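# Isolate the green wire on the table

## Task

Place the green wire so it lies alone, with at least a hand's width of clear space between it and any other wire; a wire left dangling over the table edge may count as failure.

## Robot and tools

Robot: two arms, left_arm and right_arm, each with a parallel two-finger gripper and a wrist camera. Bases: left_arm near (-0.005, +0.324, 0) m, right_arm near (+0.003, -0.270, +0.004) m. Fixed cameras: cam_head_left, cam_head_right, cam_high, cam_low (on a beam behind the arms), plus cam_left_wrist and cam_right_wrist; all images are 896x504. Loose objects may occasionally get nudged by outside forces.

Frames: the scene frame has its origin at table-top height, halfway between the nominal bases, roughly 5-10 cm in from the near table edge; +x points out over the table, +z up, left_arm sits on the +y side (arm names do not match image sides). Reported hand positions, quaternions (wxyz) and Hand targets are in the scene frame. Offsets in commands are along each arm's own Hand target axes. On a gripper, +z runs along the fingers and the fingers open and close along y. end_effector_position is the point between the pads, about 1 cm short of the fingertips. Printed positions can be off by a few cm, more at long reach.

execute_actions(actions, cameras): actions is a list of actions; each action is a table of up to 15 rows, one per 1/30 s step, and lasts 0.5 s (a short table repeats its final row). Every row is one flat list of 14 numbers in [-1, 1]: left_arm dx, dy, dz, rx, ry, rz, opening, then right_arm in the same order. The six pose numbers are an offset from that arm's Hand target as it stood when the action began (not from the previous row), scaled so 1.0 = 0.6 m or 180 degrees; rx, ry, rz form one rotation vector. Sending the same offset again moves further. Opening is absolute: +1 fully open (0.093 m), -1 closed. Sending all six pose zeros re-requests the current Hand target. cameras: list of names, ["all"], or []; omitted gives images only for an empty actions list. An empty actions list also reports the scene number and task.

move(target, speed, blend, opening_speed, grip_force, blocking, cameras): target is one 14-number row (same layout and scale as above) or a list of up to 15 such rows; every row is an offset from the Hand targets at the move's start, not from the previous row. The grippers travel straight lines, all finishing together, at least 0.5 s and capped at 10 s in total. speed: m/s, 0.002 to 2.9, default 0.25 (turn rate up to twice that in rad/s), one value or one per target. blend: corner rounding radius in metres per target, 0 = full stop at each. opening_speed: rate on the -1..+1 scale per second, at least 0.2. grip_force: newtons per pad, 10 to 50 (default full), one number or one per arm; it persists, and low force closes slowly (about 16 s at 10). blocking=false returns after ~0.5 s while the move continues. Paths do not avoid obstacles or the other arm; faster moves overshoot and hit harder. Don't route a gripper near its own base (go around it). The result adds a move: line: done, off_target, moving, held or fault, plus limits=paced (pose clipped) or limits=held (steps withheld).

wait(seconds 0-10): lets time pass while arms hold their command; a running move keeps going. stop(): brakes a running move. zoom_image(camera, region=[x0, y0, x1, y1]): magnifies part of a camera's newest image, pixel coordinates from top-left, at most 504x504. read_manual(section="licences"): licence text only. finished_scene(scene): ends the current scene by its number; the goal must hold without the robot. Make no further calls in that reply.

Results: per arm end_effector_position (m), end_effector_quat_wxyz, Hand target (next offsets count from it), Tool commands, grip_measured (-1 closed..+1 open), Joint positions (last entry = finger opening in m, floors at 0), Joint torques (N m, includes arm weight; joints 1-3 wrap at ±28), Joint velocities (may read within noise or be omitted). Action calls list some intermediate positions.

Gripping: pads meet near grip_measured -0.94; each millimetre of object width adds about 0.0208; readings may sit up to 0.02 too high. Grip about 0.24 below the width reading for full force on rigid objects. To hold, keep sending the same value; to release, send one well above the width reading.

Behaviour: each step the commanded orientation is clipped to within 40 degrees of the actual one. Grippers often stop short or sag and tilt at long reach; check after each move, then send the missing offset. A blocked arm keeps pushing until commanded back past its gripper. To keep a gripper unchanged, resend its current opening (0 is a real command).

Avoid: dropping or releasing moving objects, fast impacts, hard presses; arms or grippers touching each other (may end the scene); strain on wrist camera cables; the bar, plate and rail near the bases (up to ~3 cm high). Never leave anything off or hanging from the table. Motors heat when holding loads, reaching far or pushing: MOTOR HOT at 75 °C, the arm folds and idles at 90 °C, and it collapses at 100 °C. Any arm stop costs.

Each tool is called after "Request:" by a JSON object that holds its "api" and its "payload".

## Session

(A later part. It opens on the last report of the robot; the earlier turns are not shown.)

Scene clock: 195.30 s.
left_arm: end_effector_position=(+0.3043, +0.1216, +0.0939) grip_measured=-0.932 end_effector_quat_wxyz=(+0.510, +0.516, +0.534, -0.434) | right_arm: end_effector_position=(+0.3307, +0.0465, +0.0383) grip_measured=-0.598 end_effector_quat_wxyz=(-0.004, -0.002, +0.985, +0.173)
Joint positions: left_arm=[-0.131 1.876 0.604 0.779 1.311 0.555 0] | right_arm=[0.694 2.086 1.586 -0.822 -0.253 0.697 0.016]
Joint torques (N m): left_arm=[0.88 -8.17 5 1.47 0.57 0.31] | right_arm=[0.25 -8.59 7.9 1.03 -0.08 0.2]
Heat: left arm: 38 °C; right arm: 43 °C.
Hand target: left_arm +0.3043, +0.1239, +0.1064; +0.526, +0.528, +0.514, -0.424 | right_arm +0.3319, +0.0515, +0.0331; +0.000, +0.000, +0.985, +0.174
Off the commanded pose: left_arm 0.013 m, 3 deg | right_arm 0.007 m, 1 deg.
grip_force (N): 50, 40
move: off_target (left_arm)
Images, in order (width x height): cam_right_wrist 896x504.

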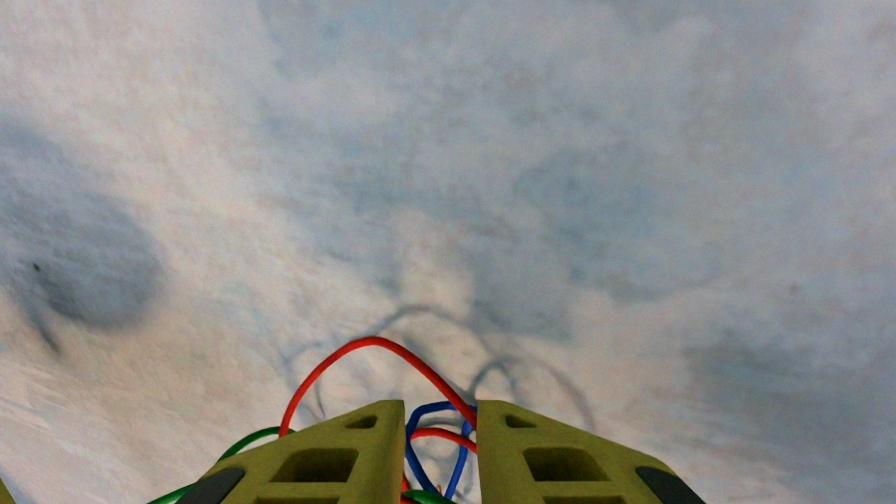

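Request:
{"api": "move", "payload": {"target": [0,0,0,0,0,0,-0.937506, 0.0013,0.0092,0,0,0,-0.2667,-0.6], "speed": 0.06, "cameras": ["cam_right_wrist"]}}

Request:
{"api": "zoom_image", "payload": {"camera": "cam_right_wrist", "region": [200, 84, 620, 504]}}

Scene clock: 209.37 s.
left_arm: end_effector_position=(+0.3043, +0.1216, +0.0939) grip_measured=-0.932 end_effector_quat_wxyz=(+0.510, +0.516, +0.534, -0.434) | right_arm: end_effector_position=(+0.3290, +0.0484, +0.0381) grip_measured=-0.598 end_effector_quat_wxyz=(+0.064, -0.388, +0.906, +0.159)
Joint positions: left_arm=[-0.131 1.876 0.604 0.779 1.311 0.555 0] | right_arm=[0.702 2.086 1.586 -0.821 -0.247 -0.1 0.016]
Joint torques (N m): left_arm=[0.88 -8.17 4.98 1.48 0.57 0.31] | right_arm=[0.47 -8.01 9.55 0.98 -0.14 -0.11]
Heat: left arm: 38 °C; right arm: 42 °C.
Hand target: left_arm +0.3043, +0.1239, +0.1064; +0.526, +0.528, +0.514, -0.424 | right_arm +0.3311, +0.0566, +0.0350; +0.071, -0.401, +0.899, +0.159
Off the commanded pose: left_arm 0.013 m, 3 deg | right_arm 0.009 m, 2 deg.
grip_force (N): 50, 40
move: off_target (left_arm)
Images, in order (width x height): cam_right_wrist 896x504.

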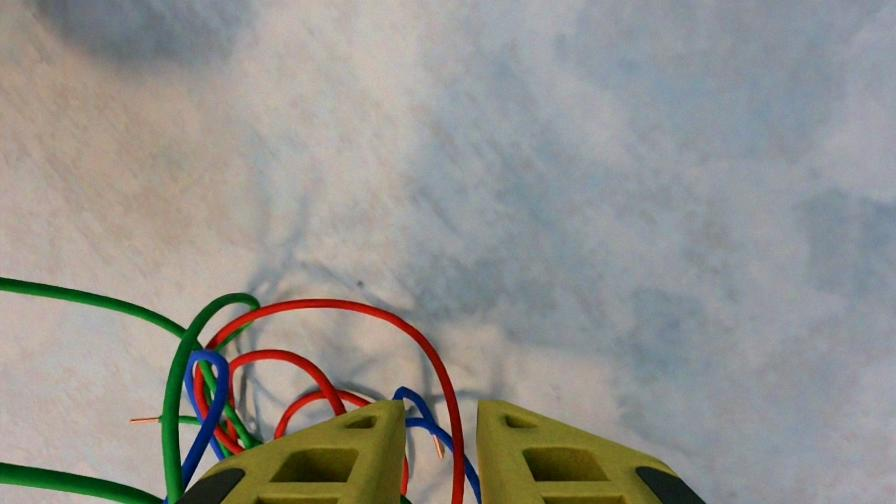

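Scaled by 1.200 from the camera's 896x504 image, which has a finer 1280x720 frame.

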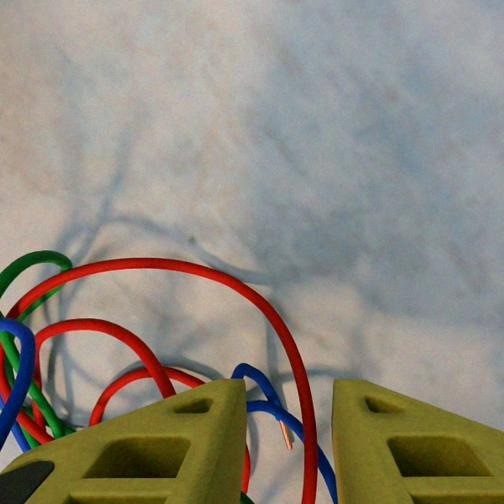

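Request:
{"api": "move", "payload": {"target": [0,0,0,0,0,0,-0.937506, 0,0.006,0.04,0,0,0,-0.6], "speed": 0.05, "cameras": ["cam_right_wrist"]}}

Request:
{"api": "zoom_image", "payload": {"camera": "cam_right_wrist", "region": [200, 84, 620, 504]}}

Scene clock: 213.27 s.
left_arm: end_effector_position=(+0.3043, +0.1216, +0.0939) grip_measured=-0.932 end_effector_quat_wxyz=(+0.510, +0.516, +0.534, -0.434) | right_arm: end_effector_position=(+0.3293, +0.0617, +0.0199) grip_measured=-0.598 end_effector_quat_wxyz=(+0.069, -0.399, +0.901, +0.158)
Joint positions: left_arm=[-0.131 1.876 0.604 0.779 1.311 0.555 0] | right_arm=[0.725 2.135 1.586 -0.761 -0.24 -0.1 0.016]
Joint torques (N m): left_arm=[0.88 -8.17 5 1.48 0.57 0.31] | right_arm=[0.39 -8.66 7.53 1.07 -0.13 0.12]
Heat: left arm: 39 °C; right arm: 42 °C.
Hand target: left_arm +0.3043, +0.1239, +0.1064; +0.526, +0.528, +0.514, -0.424 | right_arm +0.3284, +0.0671, +0.0131; +0.071, -0.401, +0.899, +0.159
Off the commanded pose: left_arm 0.013 m, 3 deg | right_arm 0.009 m, 0 deg.
grip_force (N): 50, 40
move: off_target (left_arm)
Images, in order (width x height): cam_right_wrist 896x504.

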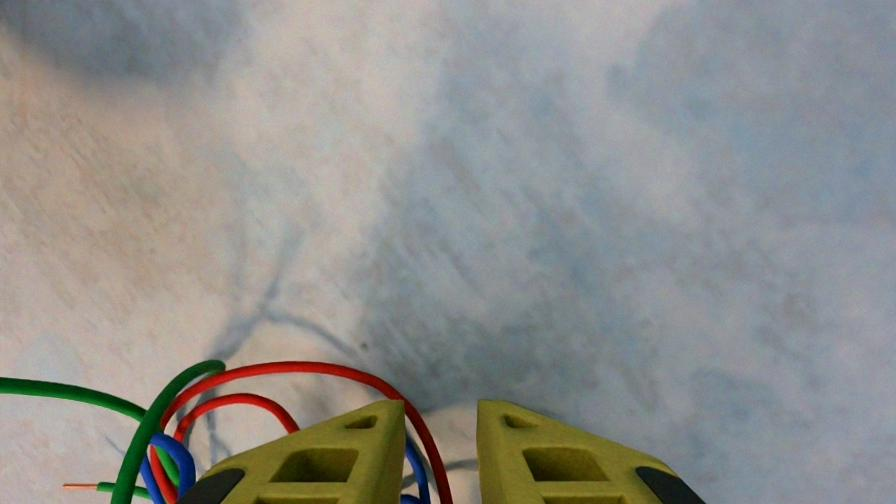

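Scaled by 1.200 from the camera's 896x504 image, which has a finer 1280x720 frame.

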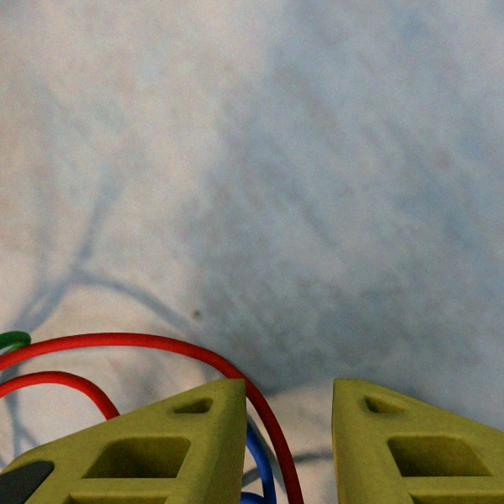

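Request:
{"api": "move", "payload": {"target": [0,0,0,0,0,0,-0.937506, 0,0,0,0,0,0,-1], "speed": 0.05, "cameras": ["cam_right_wrist"]}}

Request:
{"api": "zoom_image", "payload": {"camera": "cam_right_wrist", "region": [200, 84, 620, 504]}}

Scene clock: 216.00 s.
left_arm: end_effector_position=(+0.3043, +0.1216, +0.0939) grip_measured=-0.932 end_effector_quat_wxyz=(+0.510, +0.516, +0.534, -0.434) | right_arm: end_effector_position=(+0.3295, +0.0618, +0.0199) grip_measured=-0.973 end_effector_quat_wxyz=(+0.070, -0.399, +0.901, +0.158)
Joint positions: left_arm=[-0.131 1.876 0.604 0.779 1.311 0.555 0] | right_arm=[0.725 2.135 1.586 -0.76 -0.24 -0.1 0]
Joint torques (N m): left_arm=[0.88 -8.17 5 1.47 0.57 0.31] | right_arm=[0.35 -8.7 7.49 1.08 -0.13 0.12]
Heat: left arm: 39 °C; right arm: 42 °C.
Hand target: left_arm +0.3043, +0.1239, +0.1064; +0.526, +0.528, +0.514, -0.424 | right_arm +0.3284, +0.0671, +0.0131; +0.071, -0.401, +0.899, +0.159
Off the commanded pose: left_arm 0.013 m, 3 deg | right_arm 0.009 m, 0 deg.
grip_force (N): 50, 40
move: off_target (left_arm)
Images, in order (width x height): cam_right_wrist 896x504.

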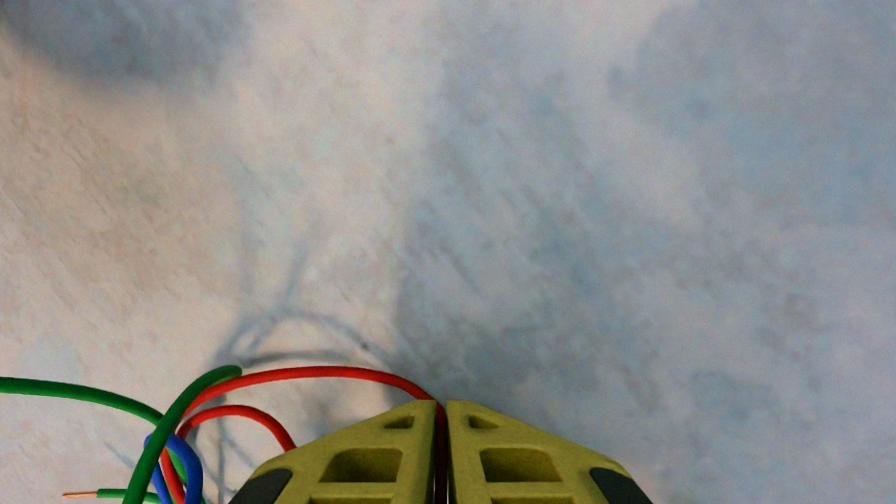

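Scaled by 1.200 from the camera's 896x504 image, which has a finer 1280x720 frame.

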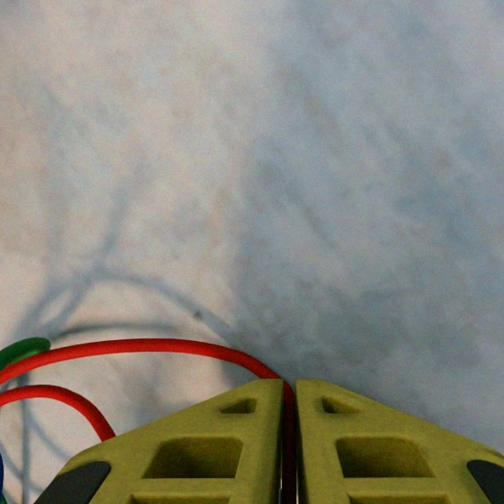

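Request:
{"api": "move", "payload": {"target": [0,0,0,0,0,0,-0.937506, 0.27,-0.2463,-0.199,0,0,0,-1], "speed": 0.08, "cameras": ["cam_high","cam_head_left","cam_right_wrist"]}}

Request:
{"api": "zoom_image", "payload": {"camera": "cam_high", "region": [360, 220, 640, 370]}}

Scene clock: 221.57 s.
left_arm: end_effector_position=(+0.3043, +0.1216, +0.0939) grip_measured=-0.932 end_effector_quat_wxyz=(+0.510, +0.516, +0.534, -0.434) | right_arm: end_effector_position=(+0.3288, -0.1805, +0.0321) grip_measured=-0.973 end_effector_quat_wxyz=(+0.049, -0.392, +0.905, +0.158)
Joint positions: left_arm=[-0.131 1.876 0.604 0.779 1.311 0.555 0] | right_arm=[0.121 1.835 1.215 -0.912 -0.332 -0.714 0]
Joint torques (N m): left_arm=[0.88 -8.17 4.98 1.47 0.57 0.31] | right_arm=[-0.68 -11.56 7.51 0.19 -0.43 -0.14]
Heat: left arm: 39 °C; right arm: 42 °C.
Hand target: left_arm +0.3043, +0.1239, +0.1064; +0.526, +0.528, +0.514, -0.424 | right_arm +0.3300, -0.1797, +0.0503; +0.071, -0.401, +0.899, +0.159
Off the commanded pose: left_arm 0.013 m, 3 deg | right_arm 0.018 m, 3 deg.
grip_force (N): 50, 40
move: off_target (left_arm, right_arm)
Images, in order (width x height): cam_head_left 896x504, cam_high 896x504, cam_right_wrist 896x504.

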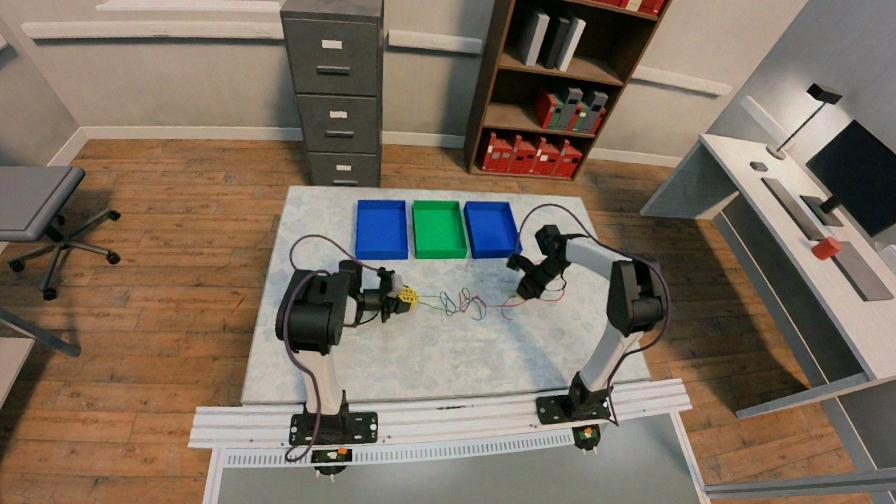

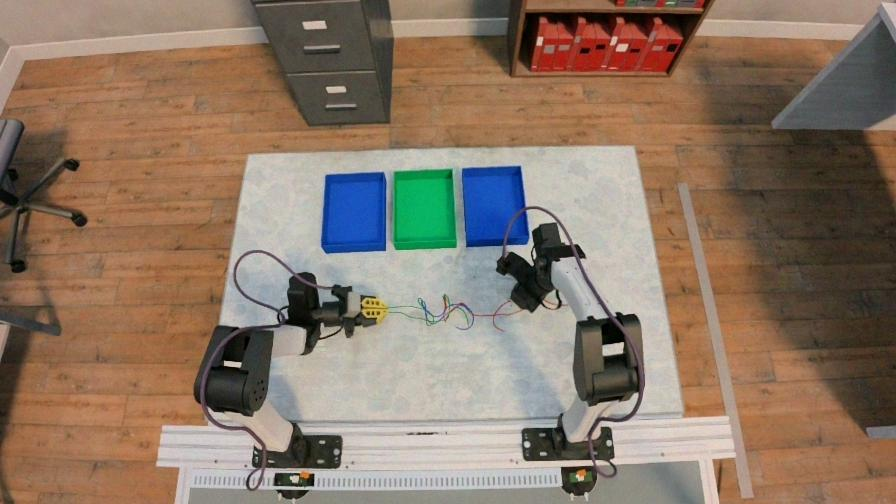

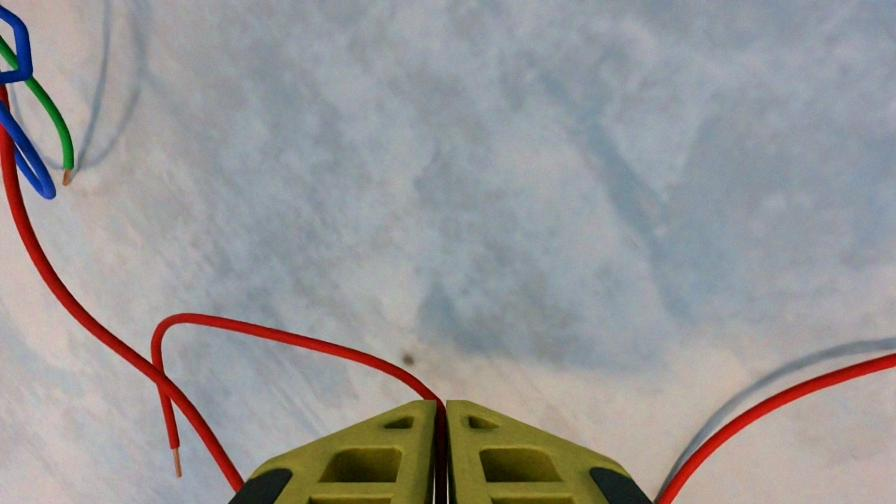

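Scaled by 1.800 from the camera's 896x504 image, which has a finer 1280x720 frame.

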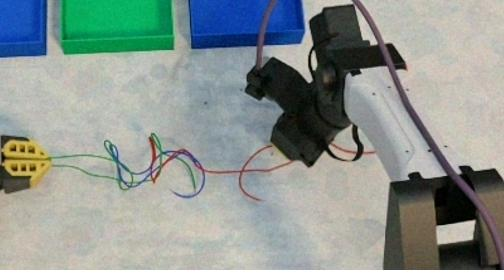

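Request:
{"api": "move", "payload": {"target": [0,0,0,0,0,0,-0.937506, 0.1422,-0.2398,-0.0972,0,0,0,-1], "speed": 0.08, "cameras": ["cam_high"]}}

Request:
{"api": "zoom_image", "payload": {"camera": "cam_high", "region": [360, 220, 640, 370]}}

Scene clock: 225.77 s.
left_arm: end_effector_position=(+0.3043, +0.1216, +0.0939) grip_measured=-0.932 end_effector_quat_wxyz=(+0.510, +0.516, +0.534, -0.434) | right_arm: end_effector_position=(+0.3781, -0.3464, +0.0493) grip_measured=-0.973 end_effector_quat_wxyz=(+0.071, -0.396, +0.902, +0.156)
Joint positions: left_arm=[-0.131 1.876 0.604 0.779 1.311 0.555 0] | right_arm=[-0.335 2.082 1.636 -1.208 -0.342 -1.201 0]
Joint torques (N m): left_arm=[0.87 -8.17 5 1.48 0.57 0.31] | right_arm=[-0.98 -7.91 9.94 -0.15 -0.3 -0.16]
Heat: left arm: 39 °C; right arm: 42 °C.
Hand target: left_arm +0.3043, +0.1239, +0.1064; +0.526, +0.528, +0.514, -0.424 | right_arm +0.3800, -0.3497, +0.0505; +0.071, -0.401, +0.899, +0.159
Off the commanded pose: left_arm 0.013 m, 3 deg | right_arm 0.004 m, 1 deg.
grip_force (N): 50, 40
move: off_target (left_arm)
Images, in order (width x height): cam_high 896x504.

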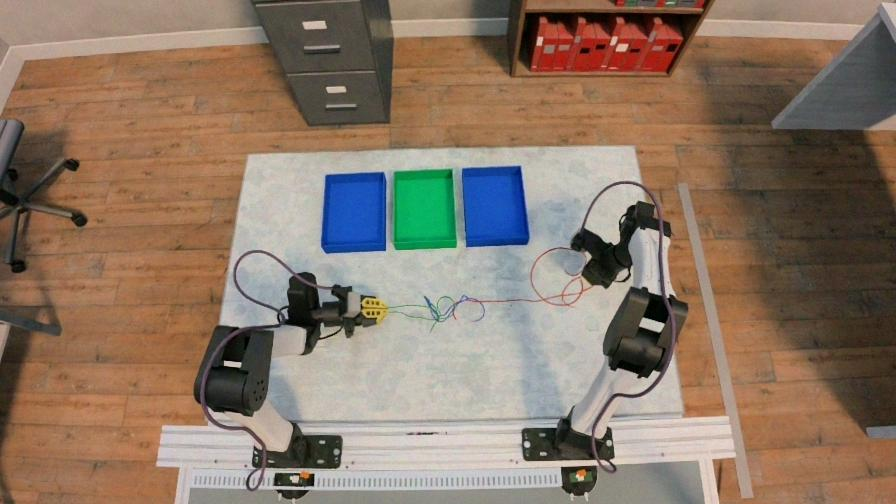

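Scaled by 1.800 from the camera's 896x504 image, which has a finer 1280x720 frame.

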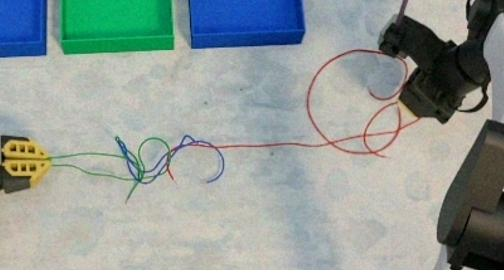

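Request:
{"api": "move", "payload": {"target": [0,0,0,0,0,0,-0.937506, -0.0417,-0.1186,-0.0286,0,0,0,-1], "speed": 0.08, "cameras": ["cam_high"]}}

Request:
{"api": "zoom_image", "payload": {"camera": "cam_high", "region": [360, 220, 640, 370]}}

Scene clock: 228.13 s.
left_arm: end_effector_position=(+0.3043, +0.1216, +0.0939) grip_measured=-0.932 end_effector_quat_wxyz=(+0.510, +0.516, +0.534, -0.434) | right_arm: end_effector_position=(+0.4503, -0.3783, +0.0573) grip_measured=-0.973 end_effector_quat_wxyz=(+0.072, -0.398, +0.901, +0.156)
Joint positions: left_arm=[-0.131 1.876 0.604 0.779 1.311 0.555 0] | right_arm=[-0.346 2.447 2.288 -1.497 -0.342 -1.216 0]
Joint torques (N m): left_arm=[0.88 -8.17 5 1.48 0.57 0.31] | right_arm=[-1.2 -9.98 10.07 -0.16 -0.31 -0.17]
Heat: left arm: 39 °C; right arm: 42 °C.
Hand target: left_arm +0.3043, +0.1239, +0.1064; +0.526, +0.528, +0.514, -0.424 | right_arm +0.4496, -0.3828, +0.0567; +0.071, -0.401, +0.899, +0.159
Off the commanded pose: left_arm 0.013 m, 3 deg | right_arm 0.005 m, 1 deg.
grip_force (N): 50, 40
move: off_target (left_arm)
Images, in order (width x height): cam_high 896x504.

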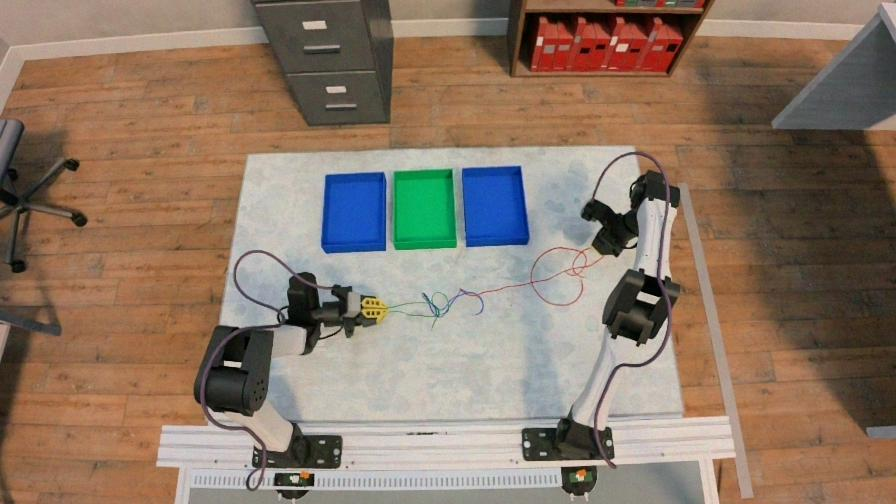

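Scaled by 1.800 from the camera's 896x504 image, which has a finer 1280x720 frame.

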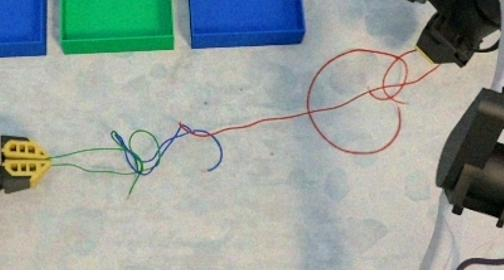

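Request:
{"api": "move", "payload": {"target": [0,0,0,0,0,0,-0.937506, -0.075,-0.084,0,0,0,0,-1], "speed": 0.08, "cameras": ["cam_high"]}}

Request:
{"api": "zoom_image", "payload": {"camera": "cam_high", "region": [360, 200, 640, 350]}}

Scene clock: 230.53 s.
left_arm: end_effector_position=(+0.3043, +0.1216, +0.0939) grip_measured=-0.932 end_effector_quat_wxyz=(+0.510, +0.516, +0.534, -0.434) | right_arm: end_effector_position=(+0.5159, -0.3858, +0.0577) grip_measured=-0.973 end_effector_quat_wxyz=(+0.130, -0.394, +0.904, +0.100)
Joint positions: left_arm=[-0.131 1.876 0.604 0.779 1.311 0.555 0] | right_arm=[-0.315 2.706 2.792 -1.561 -0.342 -1.142 0]
Joint torques (N m): left_arm=[0.88 -8.17 5 1.47 0.57 0.31] | right_arm=[-0.23 -11.07 10.24 0.24 -0.42 0.18]
Heat: left arm: 39 °C; right arm: 42 °C.
Hand target: left_arm +0.3043, +0.1239, +0.1064; +0.526, +0.528, +0.514, -0.424 | right_arm +0.5172, -0.3829, +0.0567; +0.071, -0.401, +0.899, +0.159
Off the commanded pose: left_arm 0.013 m, 3 deg | right_arm 0.003 m, 10 deg.
joint sent to its limit (right arm) — joint 4 (wrist pitch), lower limit. The joint targets are off in orientation, not in position.
grip_force (N): 50, 40
move: off_target (left_arm, right_arm)
Images, in order (width x height): cam_high 896x504.

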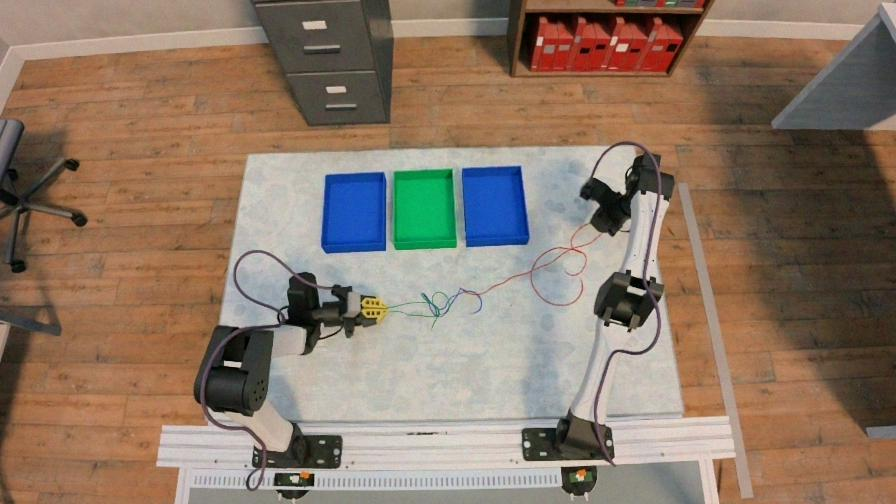

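Scaled by 1.800 from the camera's 896x504 image, which has a finer 1280x720 frame.

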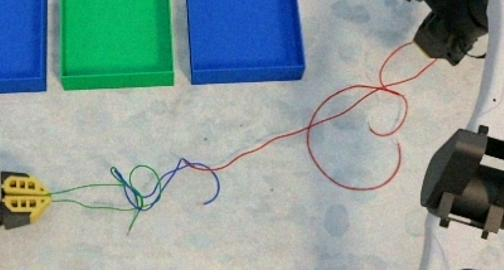

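Request:
{"api": "move", "payload": {"target": [[0,0,0,0,0,0,-0.937506, 0.042,0.0675,0.0742,0,0,0,-1],[0,0,0,0,0,0,-0.937506, 0.042,0.0675,0.0742,0,0,0,-0.5],[0,0,0,0,0,0,-0.937506, 0.0,0.11,-0.08,0,0,0,-0.5]], "speed": 0.1, "cameras": ["cam_high","cam_right_wrist"]}}

Request:
{"api": "zoom_image", "payload": {"camera": "cam_high", "region": [360, 200, 640, 350]}}

Scene clock: 236.67 s.
left_arm: end_effector_position=(+0.3043, +0.1216, +0.0939) grip_measured=-0.932 end_effector_quat_wxyz=(+0.510, +0.516, +0.534, -0.434) | right_arm: end_effector_position=(+0.4710, -0.3604, +0.0872) grip_measured=-0.502 end_effector_quat_wxyz=(+0.093, -0.395, +0.904, +0.137)
Joint positions: left_arm=[-0.131 1.876 0.604 0.779 1.311 0.555 0] | right_arm=[-0.297 2.461 2.439 -1.556 -0.346 -1.146 0.021]
Joint torques (N m): left_arm=[0.88 -8.17 5 1.48 0.57 0.31] | right_arm=[-0.38 -16.7 7.47 -0.02 -0.39 0.19]
Heat: left arm: 39 °C; right arm: 44 °C.
Hand target: left_arm +0.3043, +0.1239, +0.1064; +0.526, +0.528, +0.514, -0.424 | right_arm +0.4681, -0.3580, +0.1170; +0.071, -0.401, +0.899, +0.159
Off the commanded pose: left_arm 0.013 m, 3 deg | right_arm 0.030 m, 4 deg.
joint sent to its limit (right arm) — joint 4 (wrist pitch), lower limit. The joint targets are off in orientation, not in position.
grip_force (N): 50, 40
move: off_target (left_arm, right_arm)
Images, in order (width x height): cam_high 896x504, cam_right_wrist 896x504.

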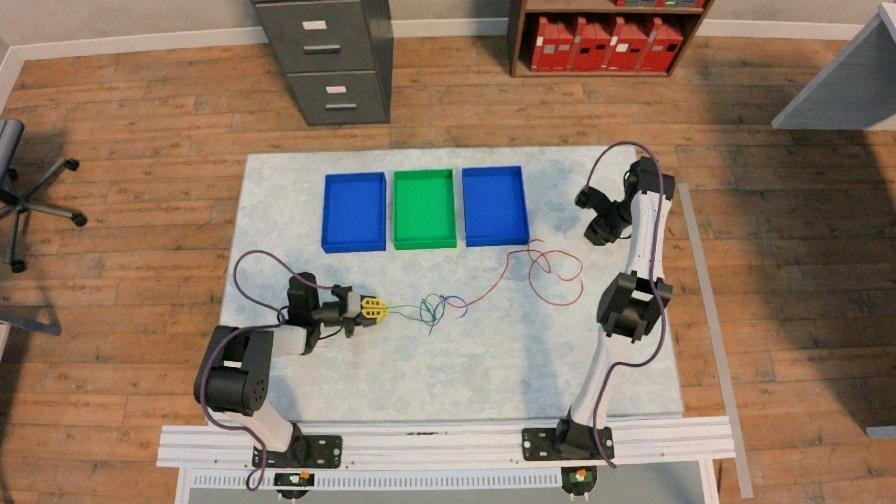

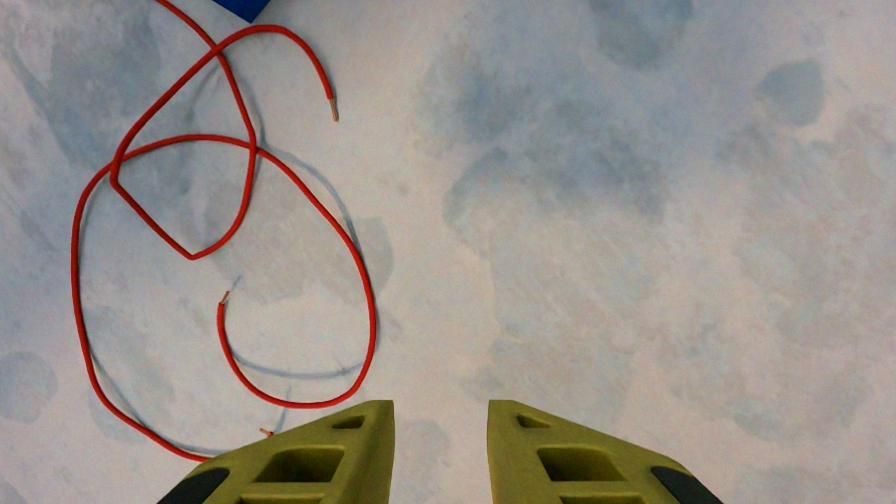

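Scaled by 1.800 from the camera's 896x504 image, which has a finer 1280x720 frame.

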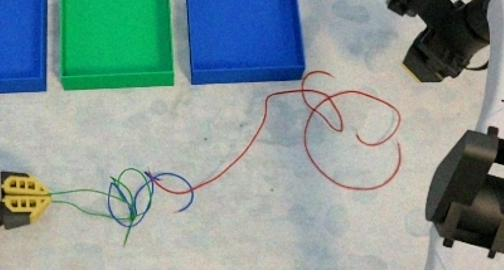

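Request:
{"api": "move", "payload": {"target": [0,0,0,0,0,0,-0.937506, -0.1575,0.4955,0.1228,0.1046,0.0465,0.264,-0.5], "speed": 0.2, "cameras": ["cam_right_wrist"]}}

Request:
{"api": "zoom_image", "payload": {"camera": "cam_right_wrist", "region": [100, 60, 520, 480]}}

Scene clock: 244.70 s.
left_arm: end_effector_position=(+0.3043, +0.1216, +0.0939) grip_measured=-0.932 end_effector_quat_wxyz=(+0.510, +0.516, +0.534, -0.434) | right_arm: end_effector_position=(+0.3079, -0.0803, +0.1306) grip_measured=-0.502 end_effector_quat_wxyz=(-0.008, -0.007, +1.000, +0.000)
Joint positions: left_arm=[-0.131 1.876 0.604 0.779 1.311 0.555 0] | right_arm=[0.584 1.868 1.692 -1.372 0.009 0.553 0.021]
Joint torques (N m): left_arm=[0.88 -8.17 5 1.47 0.57 0.31] | right_arm=[-0.31 -8.25 10.45 0.11 0.13 0.25]
Heat: left arm: 39 °C; right arm: 50 °C.
Hand target: left_arm +0.3043, +0.1239, +0.1064; +0.526, +0.528, +0.514, -0.424 | right_arm +0.3101, -0.0800, +0.1396; +0.001, +0.000, +1.000, +0.000
Off the commanded pose: left_arm 0.013 m, 3 deg | right_arm 0.009 m, 1 deg.
grip_force (N): 50, 40
move: off_target (left_arm)
Images, in order (width x height): cam_right_wrist 896x504.

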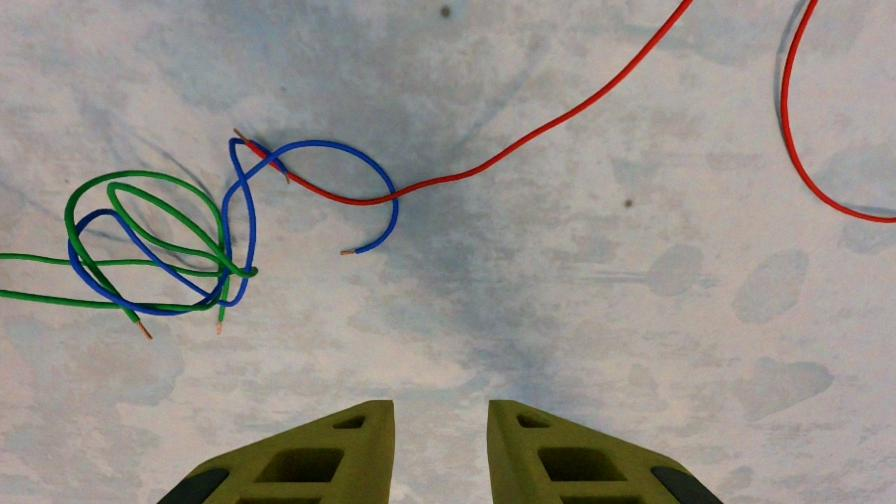

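Scaled by 1.200 from the camera's 896x504 image, which has a finer 1280x720 frame.

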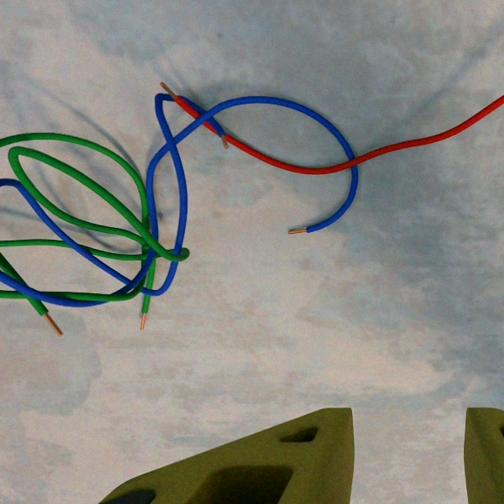

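Request:
{"api": "move", "payload": {"target": [[0,0,0,0,0,0,-0.937506, -0.0005,0.0497,0.15,0,0,0,-0.6],[0,0,0,0,0,0,-0.937506, -0.0005,0.0497,0.2168,0,0,0,-0.6]], "speed": [0.15,0.06], "blend": [0.01,0], "cameras": ["cam_right_wrist"]}}

Scene clock: 247.90 s.
left_arm: end_effector_position=(+0.3043, +0.1216, +0.0939) grip_measured=-0.932 end_effector_quat_wxyz=(+0.510, +0.516, +0.534, -0.434) | right_arm: end_effector_position=(+0.3068, -0.0537, +0.0141) grip_measured=-0.598 end_effector_quat_wxyz=(-0.008, -0.004, +1.000, +0.000)
Joint positions: left_arm=[-0.131 1.876 0.604 0.779 1.311 0.555 0] | right_arm=[0.641 2.003 1.409 -0.955 0.01 0.615 0.016]
Joint torques (N m): left_arm=[0.88 -8.17 5 1.48 0.57 0.31] | right_arm=[0.09 -7.54 7.3 0.61 0.16 0.27]
Heat: left arm: 40 °C; right arm: 49 °C.
Hand target: left_arm +0.3043, +0.1239, +0.1064; +0.526, +0.528, +0.514, -0.424 | right_arm +0.3106, -0.0502, +0.0097; +0.001, +0.000, +1.000, +0.000
Off the commanded pose: left_arm 0.013 m, 3 deg | right_arm 0.007 m, 1 deg.
grip_force (N): 50, 40
move: off_target (left_arm)
Images, in order (width x height): cam_right_wrist 896x504.

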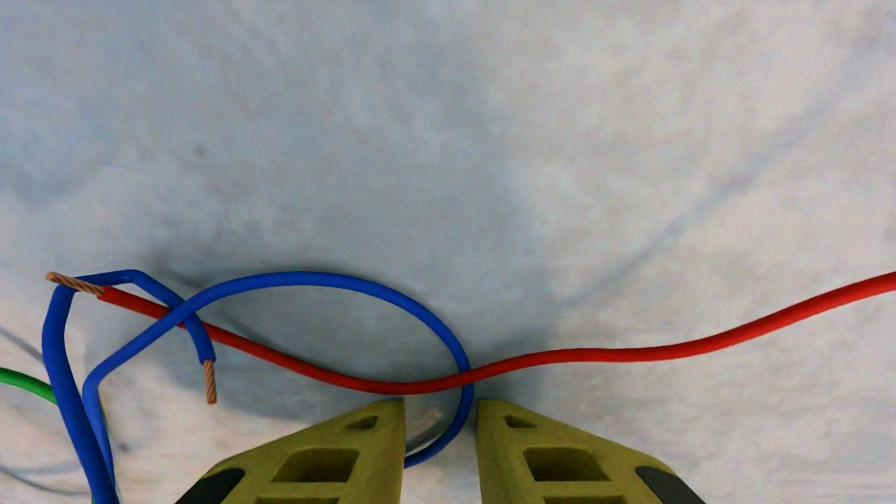

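Request:
{"api": "move", "payload": {"target": [0,0,0,0,0,0,-0.937506, 0,0,0,0,0,0,-1], "speed": 0.05, "cameras": ["cam_right_wrist"]}}

Scene clock: 249.73 s.
left_arm: end_effector_position=(+0.3043, +0.1216, +0.0939) grip_measured=-0.932 end_effector_quat_wxyz=(+0.510, +0.516, +0.534, -0.434) | right_arm: end_effector_position=(+0.3084, -0.0525, +0.0141) grip_measured=-0.974 end_effector_quat_wxyz=(-0.005, -0.004, +1.000, +0.003)
Joint positions: left_arm=[-0.131 1.876 0.604 0.779 1.311 0.555 0] | right_arm=[0.641 2.003 1.409 -0.947 0.01 0.615 0]
Joint torques (N m): left_arm=[0.88 -8.17 5 1.47 0.57 0.31] | right_arm=[0.09 -7.51 7.32 0.55 0.14 0.24]
Heat: left arm: 40 °C; right arm: 48 °C.
Hand target: left_arm +0.3043, +0.1239, +0.1064; +0.526, +0.528, +0.514, -0.424 | right_arm +0.3107, -0.0501, +0.0097; +0.001, +0.000, +1.000, +0.000
Off the commanded pose: left_arm 0.013 m, 3 deg | right_arm 0.005 m, 1 deg.
grip_force (N): 50, 40
move: off_target (left_arm)
Images, in order (width x height): cam_right_wrist 896x504.

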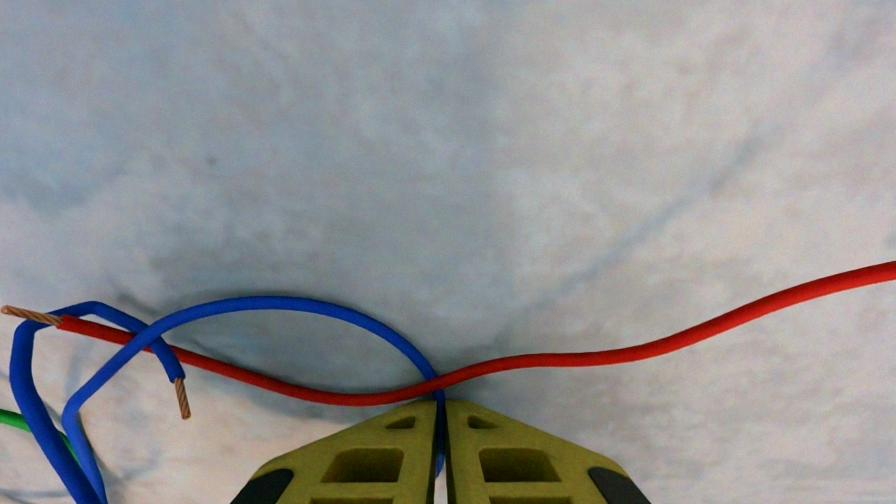

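Request:
{"api": "move", "payload": {"target": [0,0,0,0,0,0,-0.937506, 0,-0.42,-0.06,0,0,0,-1], "speed": 0.1, "cameras": ["cam_high"]}}

Request:
{"api": "zoom_image", "payload": {"camera": "cam_high", "region": [360, 220, 640, 370]}}

Scene clock: 253.67 s.
left_arm: end_effector_position=(+0.3043, +0.1216, +0.0939) grip_measured=-0.932 end_effector_quat_wxyz=(+0.510, +0.516, +0.534, -0.434) | right_arm: end_effector_position=(+0.3036, -0.2974, +0.0267) grip_measured=-0.974 end_effector_quat_wxyz=(-0.026, +0.003, +1.000, +0.008)
Joint positions: left_arm=[-0.131 1.876 0.604 0.779 1.311 0.555 0] | right_arm=[-0.085 1.764 1.136 -0.957 -0.017 -0.096 0]
Joint torques (N m): left_arm=[0.88 -8.17 5 1.48 0.57 0.31] | right_arm=[-0.99 -10.55 9.17 0.09 0.08 -0.07]
Heat: left arm: 40 °C; right arm: 47 °C.
Hand target: left_arm +0.3042, +0.1239, +0.1065; +0.526, +0.528, +0.514, -0.424 | right_arm +0.3106, -0.3021, +0.0455; +0.001, +0.000, +1.000, +0.000
Off the commanded pose: left_arm 0.013 m, 3 deg | right_arm 0.021 m, 3 deg.
grip_force (N): 50, 40
move: off_target (left_arm, right_arm)
Images, in order (width x height): cam_high 896x504.

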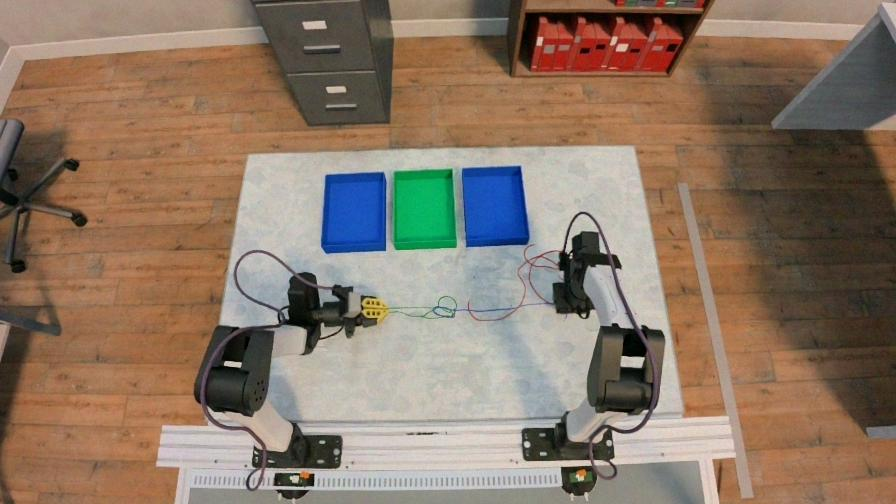

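Scaled by 1.800 from the camera's 896x504 image, which has a finer 1280x720 frame.

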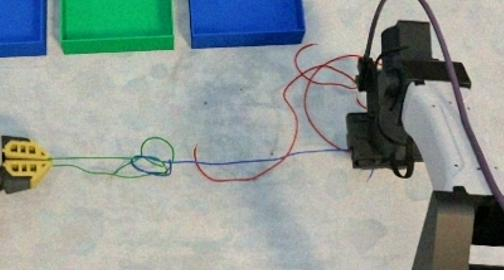

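Request:
{"api": "move", "payload": {"target": [0,0,0,0,0,0,-0.937506, -0.15,-0.14,-0.02,0,0,0,-1], "speed": 0.08, "cameras": ["cam_high"]}}

Request:
{"api": "zoom_image", "payload": {"camera": "cam_high", "region": [360, 220, 640, 370]}}

Scene clock: 256.67 s.
left_arm: end_effector_position=(+0.3043, +0.1216, +0.0939) grip_measured=-0.932 end_effector_quat_wxyz=(+0.510, +0.516, +0.534, -0.434) | right_arm: end_effector_position=(+0.3966, -0.3760, +0.0558) grip_measured=-0.974 end_effector_quat_wxyz=(-0.002, +0.000, +1.000, +0.010)
Joint positions: left_arm=[-0.131 1.876 0.604 0.779 1.311 0.555 0] | right_arm=[-0.261 2.081 1.704 -1.166 -0.032 -0.279 0]
Joint torques (N m): left_arm=[0.87 -8.17 5.01 1.48 0.57 0.31] | right_arm=[-1.46 -8.18 10.59 0.27 0.12 -0.11]
Heat: left arm: 40 °C; right arm: 47 °C.
Hand target: left_arm +0.3042, +0.1239, +0.1065; +0.526, +0.528, +0.514, -0.424 | right_arm +0.4007, -0.3862, +0.0576; +0.001, +0.000, +1.000, +0.000
Off the commanded pose: left_arm 0.013 m, 3 deg | right_arm 0.011 m, 1 deg.
grip_force (N): 50, 40
move: off_target (left_arm, right_arm)
Images, in order (width x height): cam_high 896x504.

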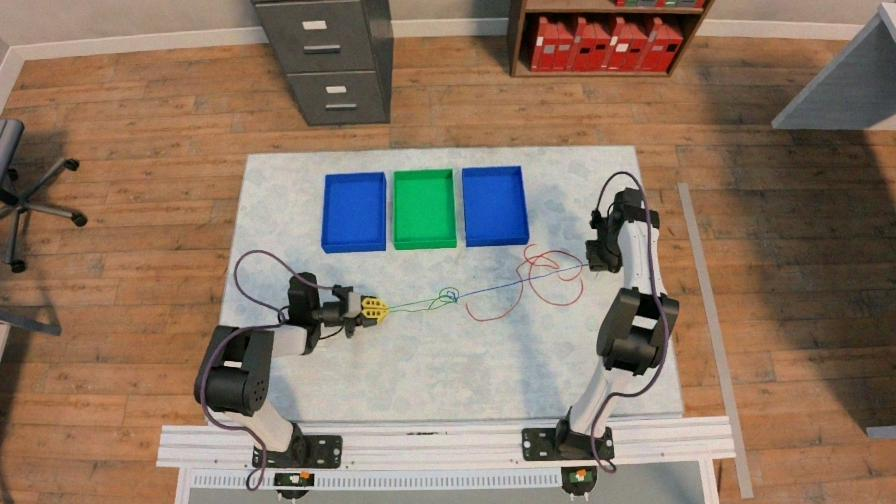

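Scaled by 1.800 from the camera's 896x504 image, which has a finer 1280x720 frame.

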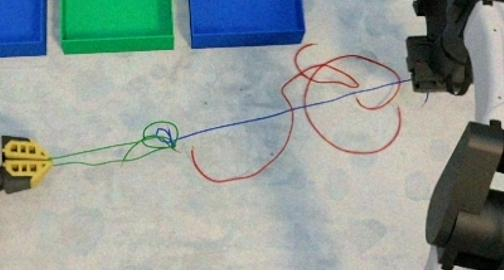

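Request:
{"api": "move", "payload": {"target": [0,0,0,0,0,0,-0.937506, -0.11,-0.03,0,0,0,0,-1], "speed": 0.06, "cameras": ["cam_high"]}}

Request:
{"api": "zoom_image", "payload": {"camera": "cam_high", "region": [360, 240, 540, 350]}}

Scene clock: 259.27 s.
left_arm: end_effector_position=(+0.3043, +0.1216, +0.0939) grip_measured=-0.932 end_effector_quat_wxyz=(+0.510, +0.516, +0.534, -0.434) | right_arm: end_effector_position=(+0.4612, -0.3909, +0.0576) grip_measured=-0.974 end_effector_quat_wxyz=(-0.006, +0.000, +1.000, +0.021)
Joint positions: left_arm=[-0.131 1.876 0.604 0.779 1.311 0.555 0] | right_arm=[-0.261 2.413 2.27 -1.413 -0.052 -0.28 0]
Joint torques (N m): left_arm=[0.87 -8.17 5 1.47 0.57 0.31] | right_arm=[-1.18 -10.19 10.74 0.42 0.34 -0.02]
Heat: left arm: 40 °C; right arm: 46 °C.
Hand target: left_arm +0.3042, +0.1239, +0.1065; +0.526, +0.528, +0.514, -0.424 | right_arm +0.4667, -0.4041, +0.0578; +0.001, +0.000, +1.000, +0.000
Off the commanded pose: left_arm 0.013 m, 3 deg | right_arm 0.014 m, 2 deg.
grip_force (N): 50, 40
move: off_target (left_arm, right_arm)
Images, in order (width x height): cam_high 896x504.

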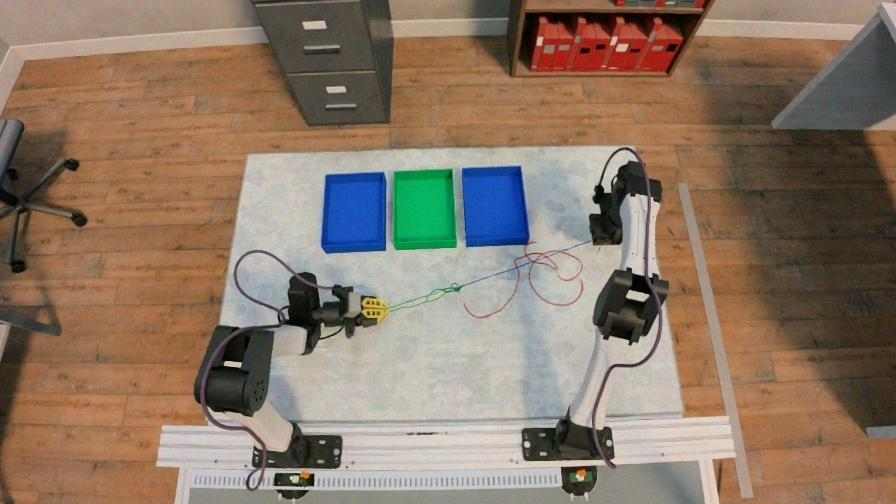

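Scaled by 2.800 from the camera's 896x504 image, which has a finer 1280x720 frame.

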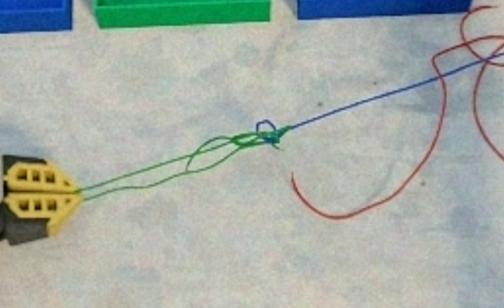

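Request:
{"api": "move", "payload": {"target": [0,0,0,0,0,0,-0.937506, -0.09,0.0,0,0,0,0,-1], "speed": 0.05, "cameras": ["cam_high"]}}

Request:
{"api": "zoom_image", "payload": {"camera": "cam_high", "region": [360, 220, 540, 330]}}

Scene clock: 261.60 s.
left_arm: end_effector_position=(+0.3043, +0.1216, +0.0939) grip_measured=-0.932 end_effector_quat_wxyz=(+0.510, +0.516, +0.534, -0.434) | right_arm: end_effector_position=(+0.5124, -0.3911, +0.0579) grip_measured=-0.974 end_effector_quat_wxyz=(+0.040, -0.011, +0.999, +0.011)
Joint positions: left_arm=[-0.131 1.876 0.604 0.779 1.311 0.555 0] | right_arm=[-0.236 2.708 2.835 -1.589 -0.056 -0.273 0]
Joint torques (N m): left_arm=[0.88 -8.17 5 1.48 0.57 0.31] | right_arm=[-0.85 -11.19 10.43 0.82 0.36 0.24]
Heat: left arm: 40 °C; right arm: 46 °C.
Hand target: left_arm +0.3042, +0.1239, +0.1065; +0.526, +0.528, +0.514, -0.424 | right_arm +0.5206, -0.4040, +0.0577; +0.000, +0.000, +1.000, +0.000
Off the commanded pose: left_arm 0.013 m, 3 deg | right_arm 0.015 m, 5 deg.
elbow stopped short (right arm): the move would have taken joint 3 (elbow) straighter than the controller allows.
joint read past its limit (right arm) — joint 4 (wrist pitch), lower limit.
grip_force (N): 50, 40
move: off_target (left_arm, right_arm)
Images, in order (width x height): cam_high 896x504.

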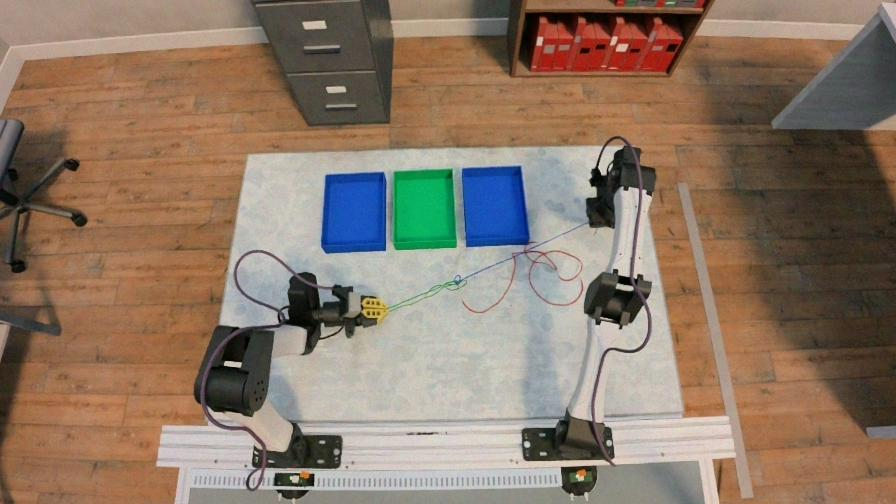

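Scaled by 2.800 from the camera's 896x504 image, which has a finer 1280x720 frame.

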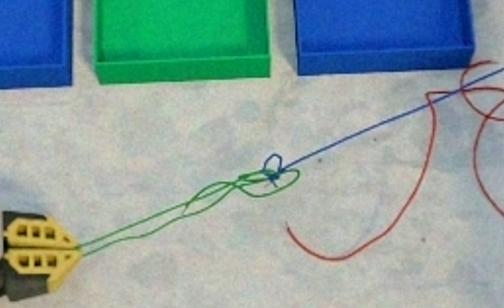

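Request:
{"api": "move", "payload": {"target": [-0.0432,-0.1237,-0.0647,0,0,0,-0.937506, 0.06,-0.03,0.0,0,0,0,-1], "speed": 0.05, "cameras": ["cam_high"]}}

Request:
{"api": "zoom_image", "payload": {"camera": "cam_high", "region": [360, 220, 540, 330]}}

Scene clock: 266.27 s.
left_arm: end_effector_position=(+0.2271, +0.1511, +0.1184) grip_measured=-0.932 end_effector_quat_wxyz=(+0.515, +0.521, +0.533, -0.424) | right_arm: end_effector_position=(+0.4771, -0.3993, +0.0209) grip_measured=-0.974 end_effector_quat_wxyz=(-0.041, -0.002, +0.998, +0.040)
Joint positions: left_arm=[-0.046 1.452 0.364 0.393 1.369 0.784 0] | right_arm=[-0.273 2.708 2.68 -1.607 -0.067 -0.299 0]
Joint torques (N m): left_arm=[1.33 -4.81 5.81 1.15 0.9 0.32] | right_arm=[-2.09 -18.61 7.66 0.52 0.45 -0.06]
Heat: left arm: 40 °C; right arm: 50 °C.
Hand target: left_arm +0.2243, +0.1538, +0.1266; +0.526, +0.528, +0.514, -0.424 | right_arm +0.4847, -0.4220, +0.0576; +0.000, +0.000, +1.000, +0.000
Off the commanded pose: left_arm 0.009 m, 3 deg | right_arm 0.044 m, 7 deg.
joint read past its limit (right arm) — joint 4 (wrist pitch), lower limit.
joint sent to its limit (right arm) — joint 4 (wrist pitch), lower limit. The joint targets still meet the commanded pose.
grip_force (N): 50, 40
move: off_target (left_arm, right_arm)
Images, in order (width x height): cam_high 896x504.

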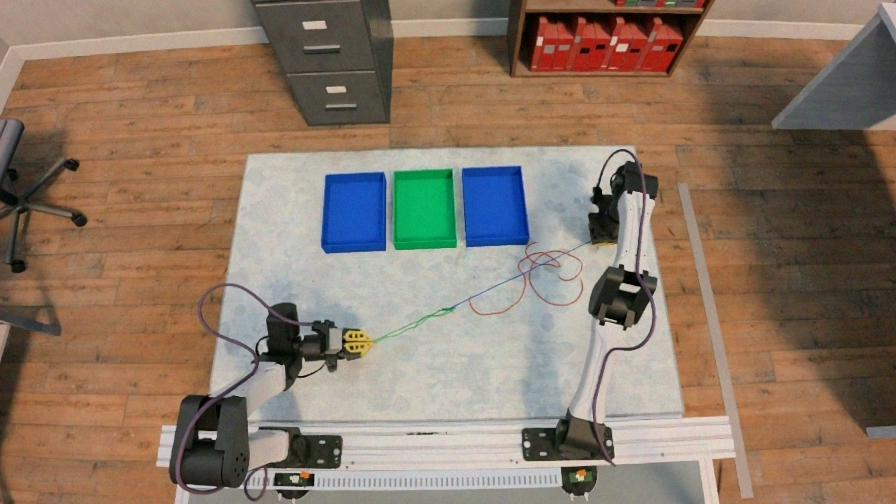

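Scaled by 2.800 from the camera's 896x504 image, which has a finer 1280x720 frame.

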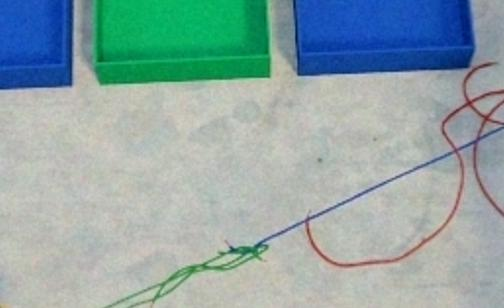

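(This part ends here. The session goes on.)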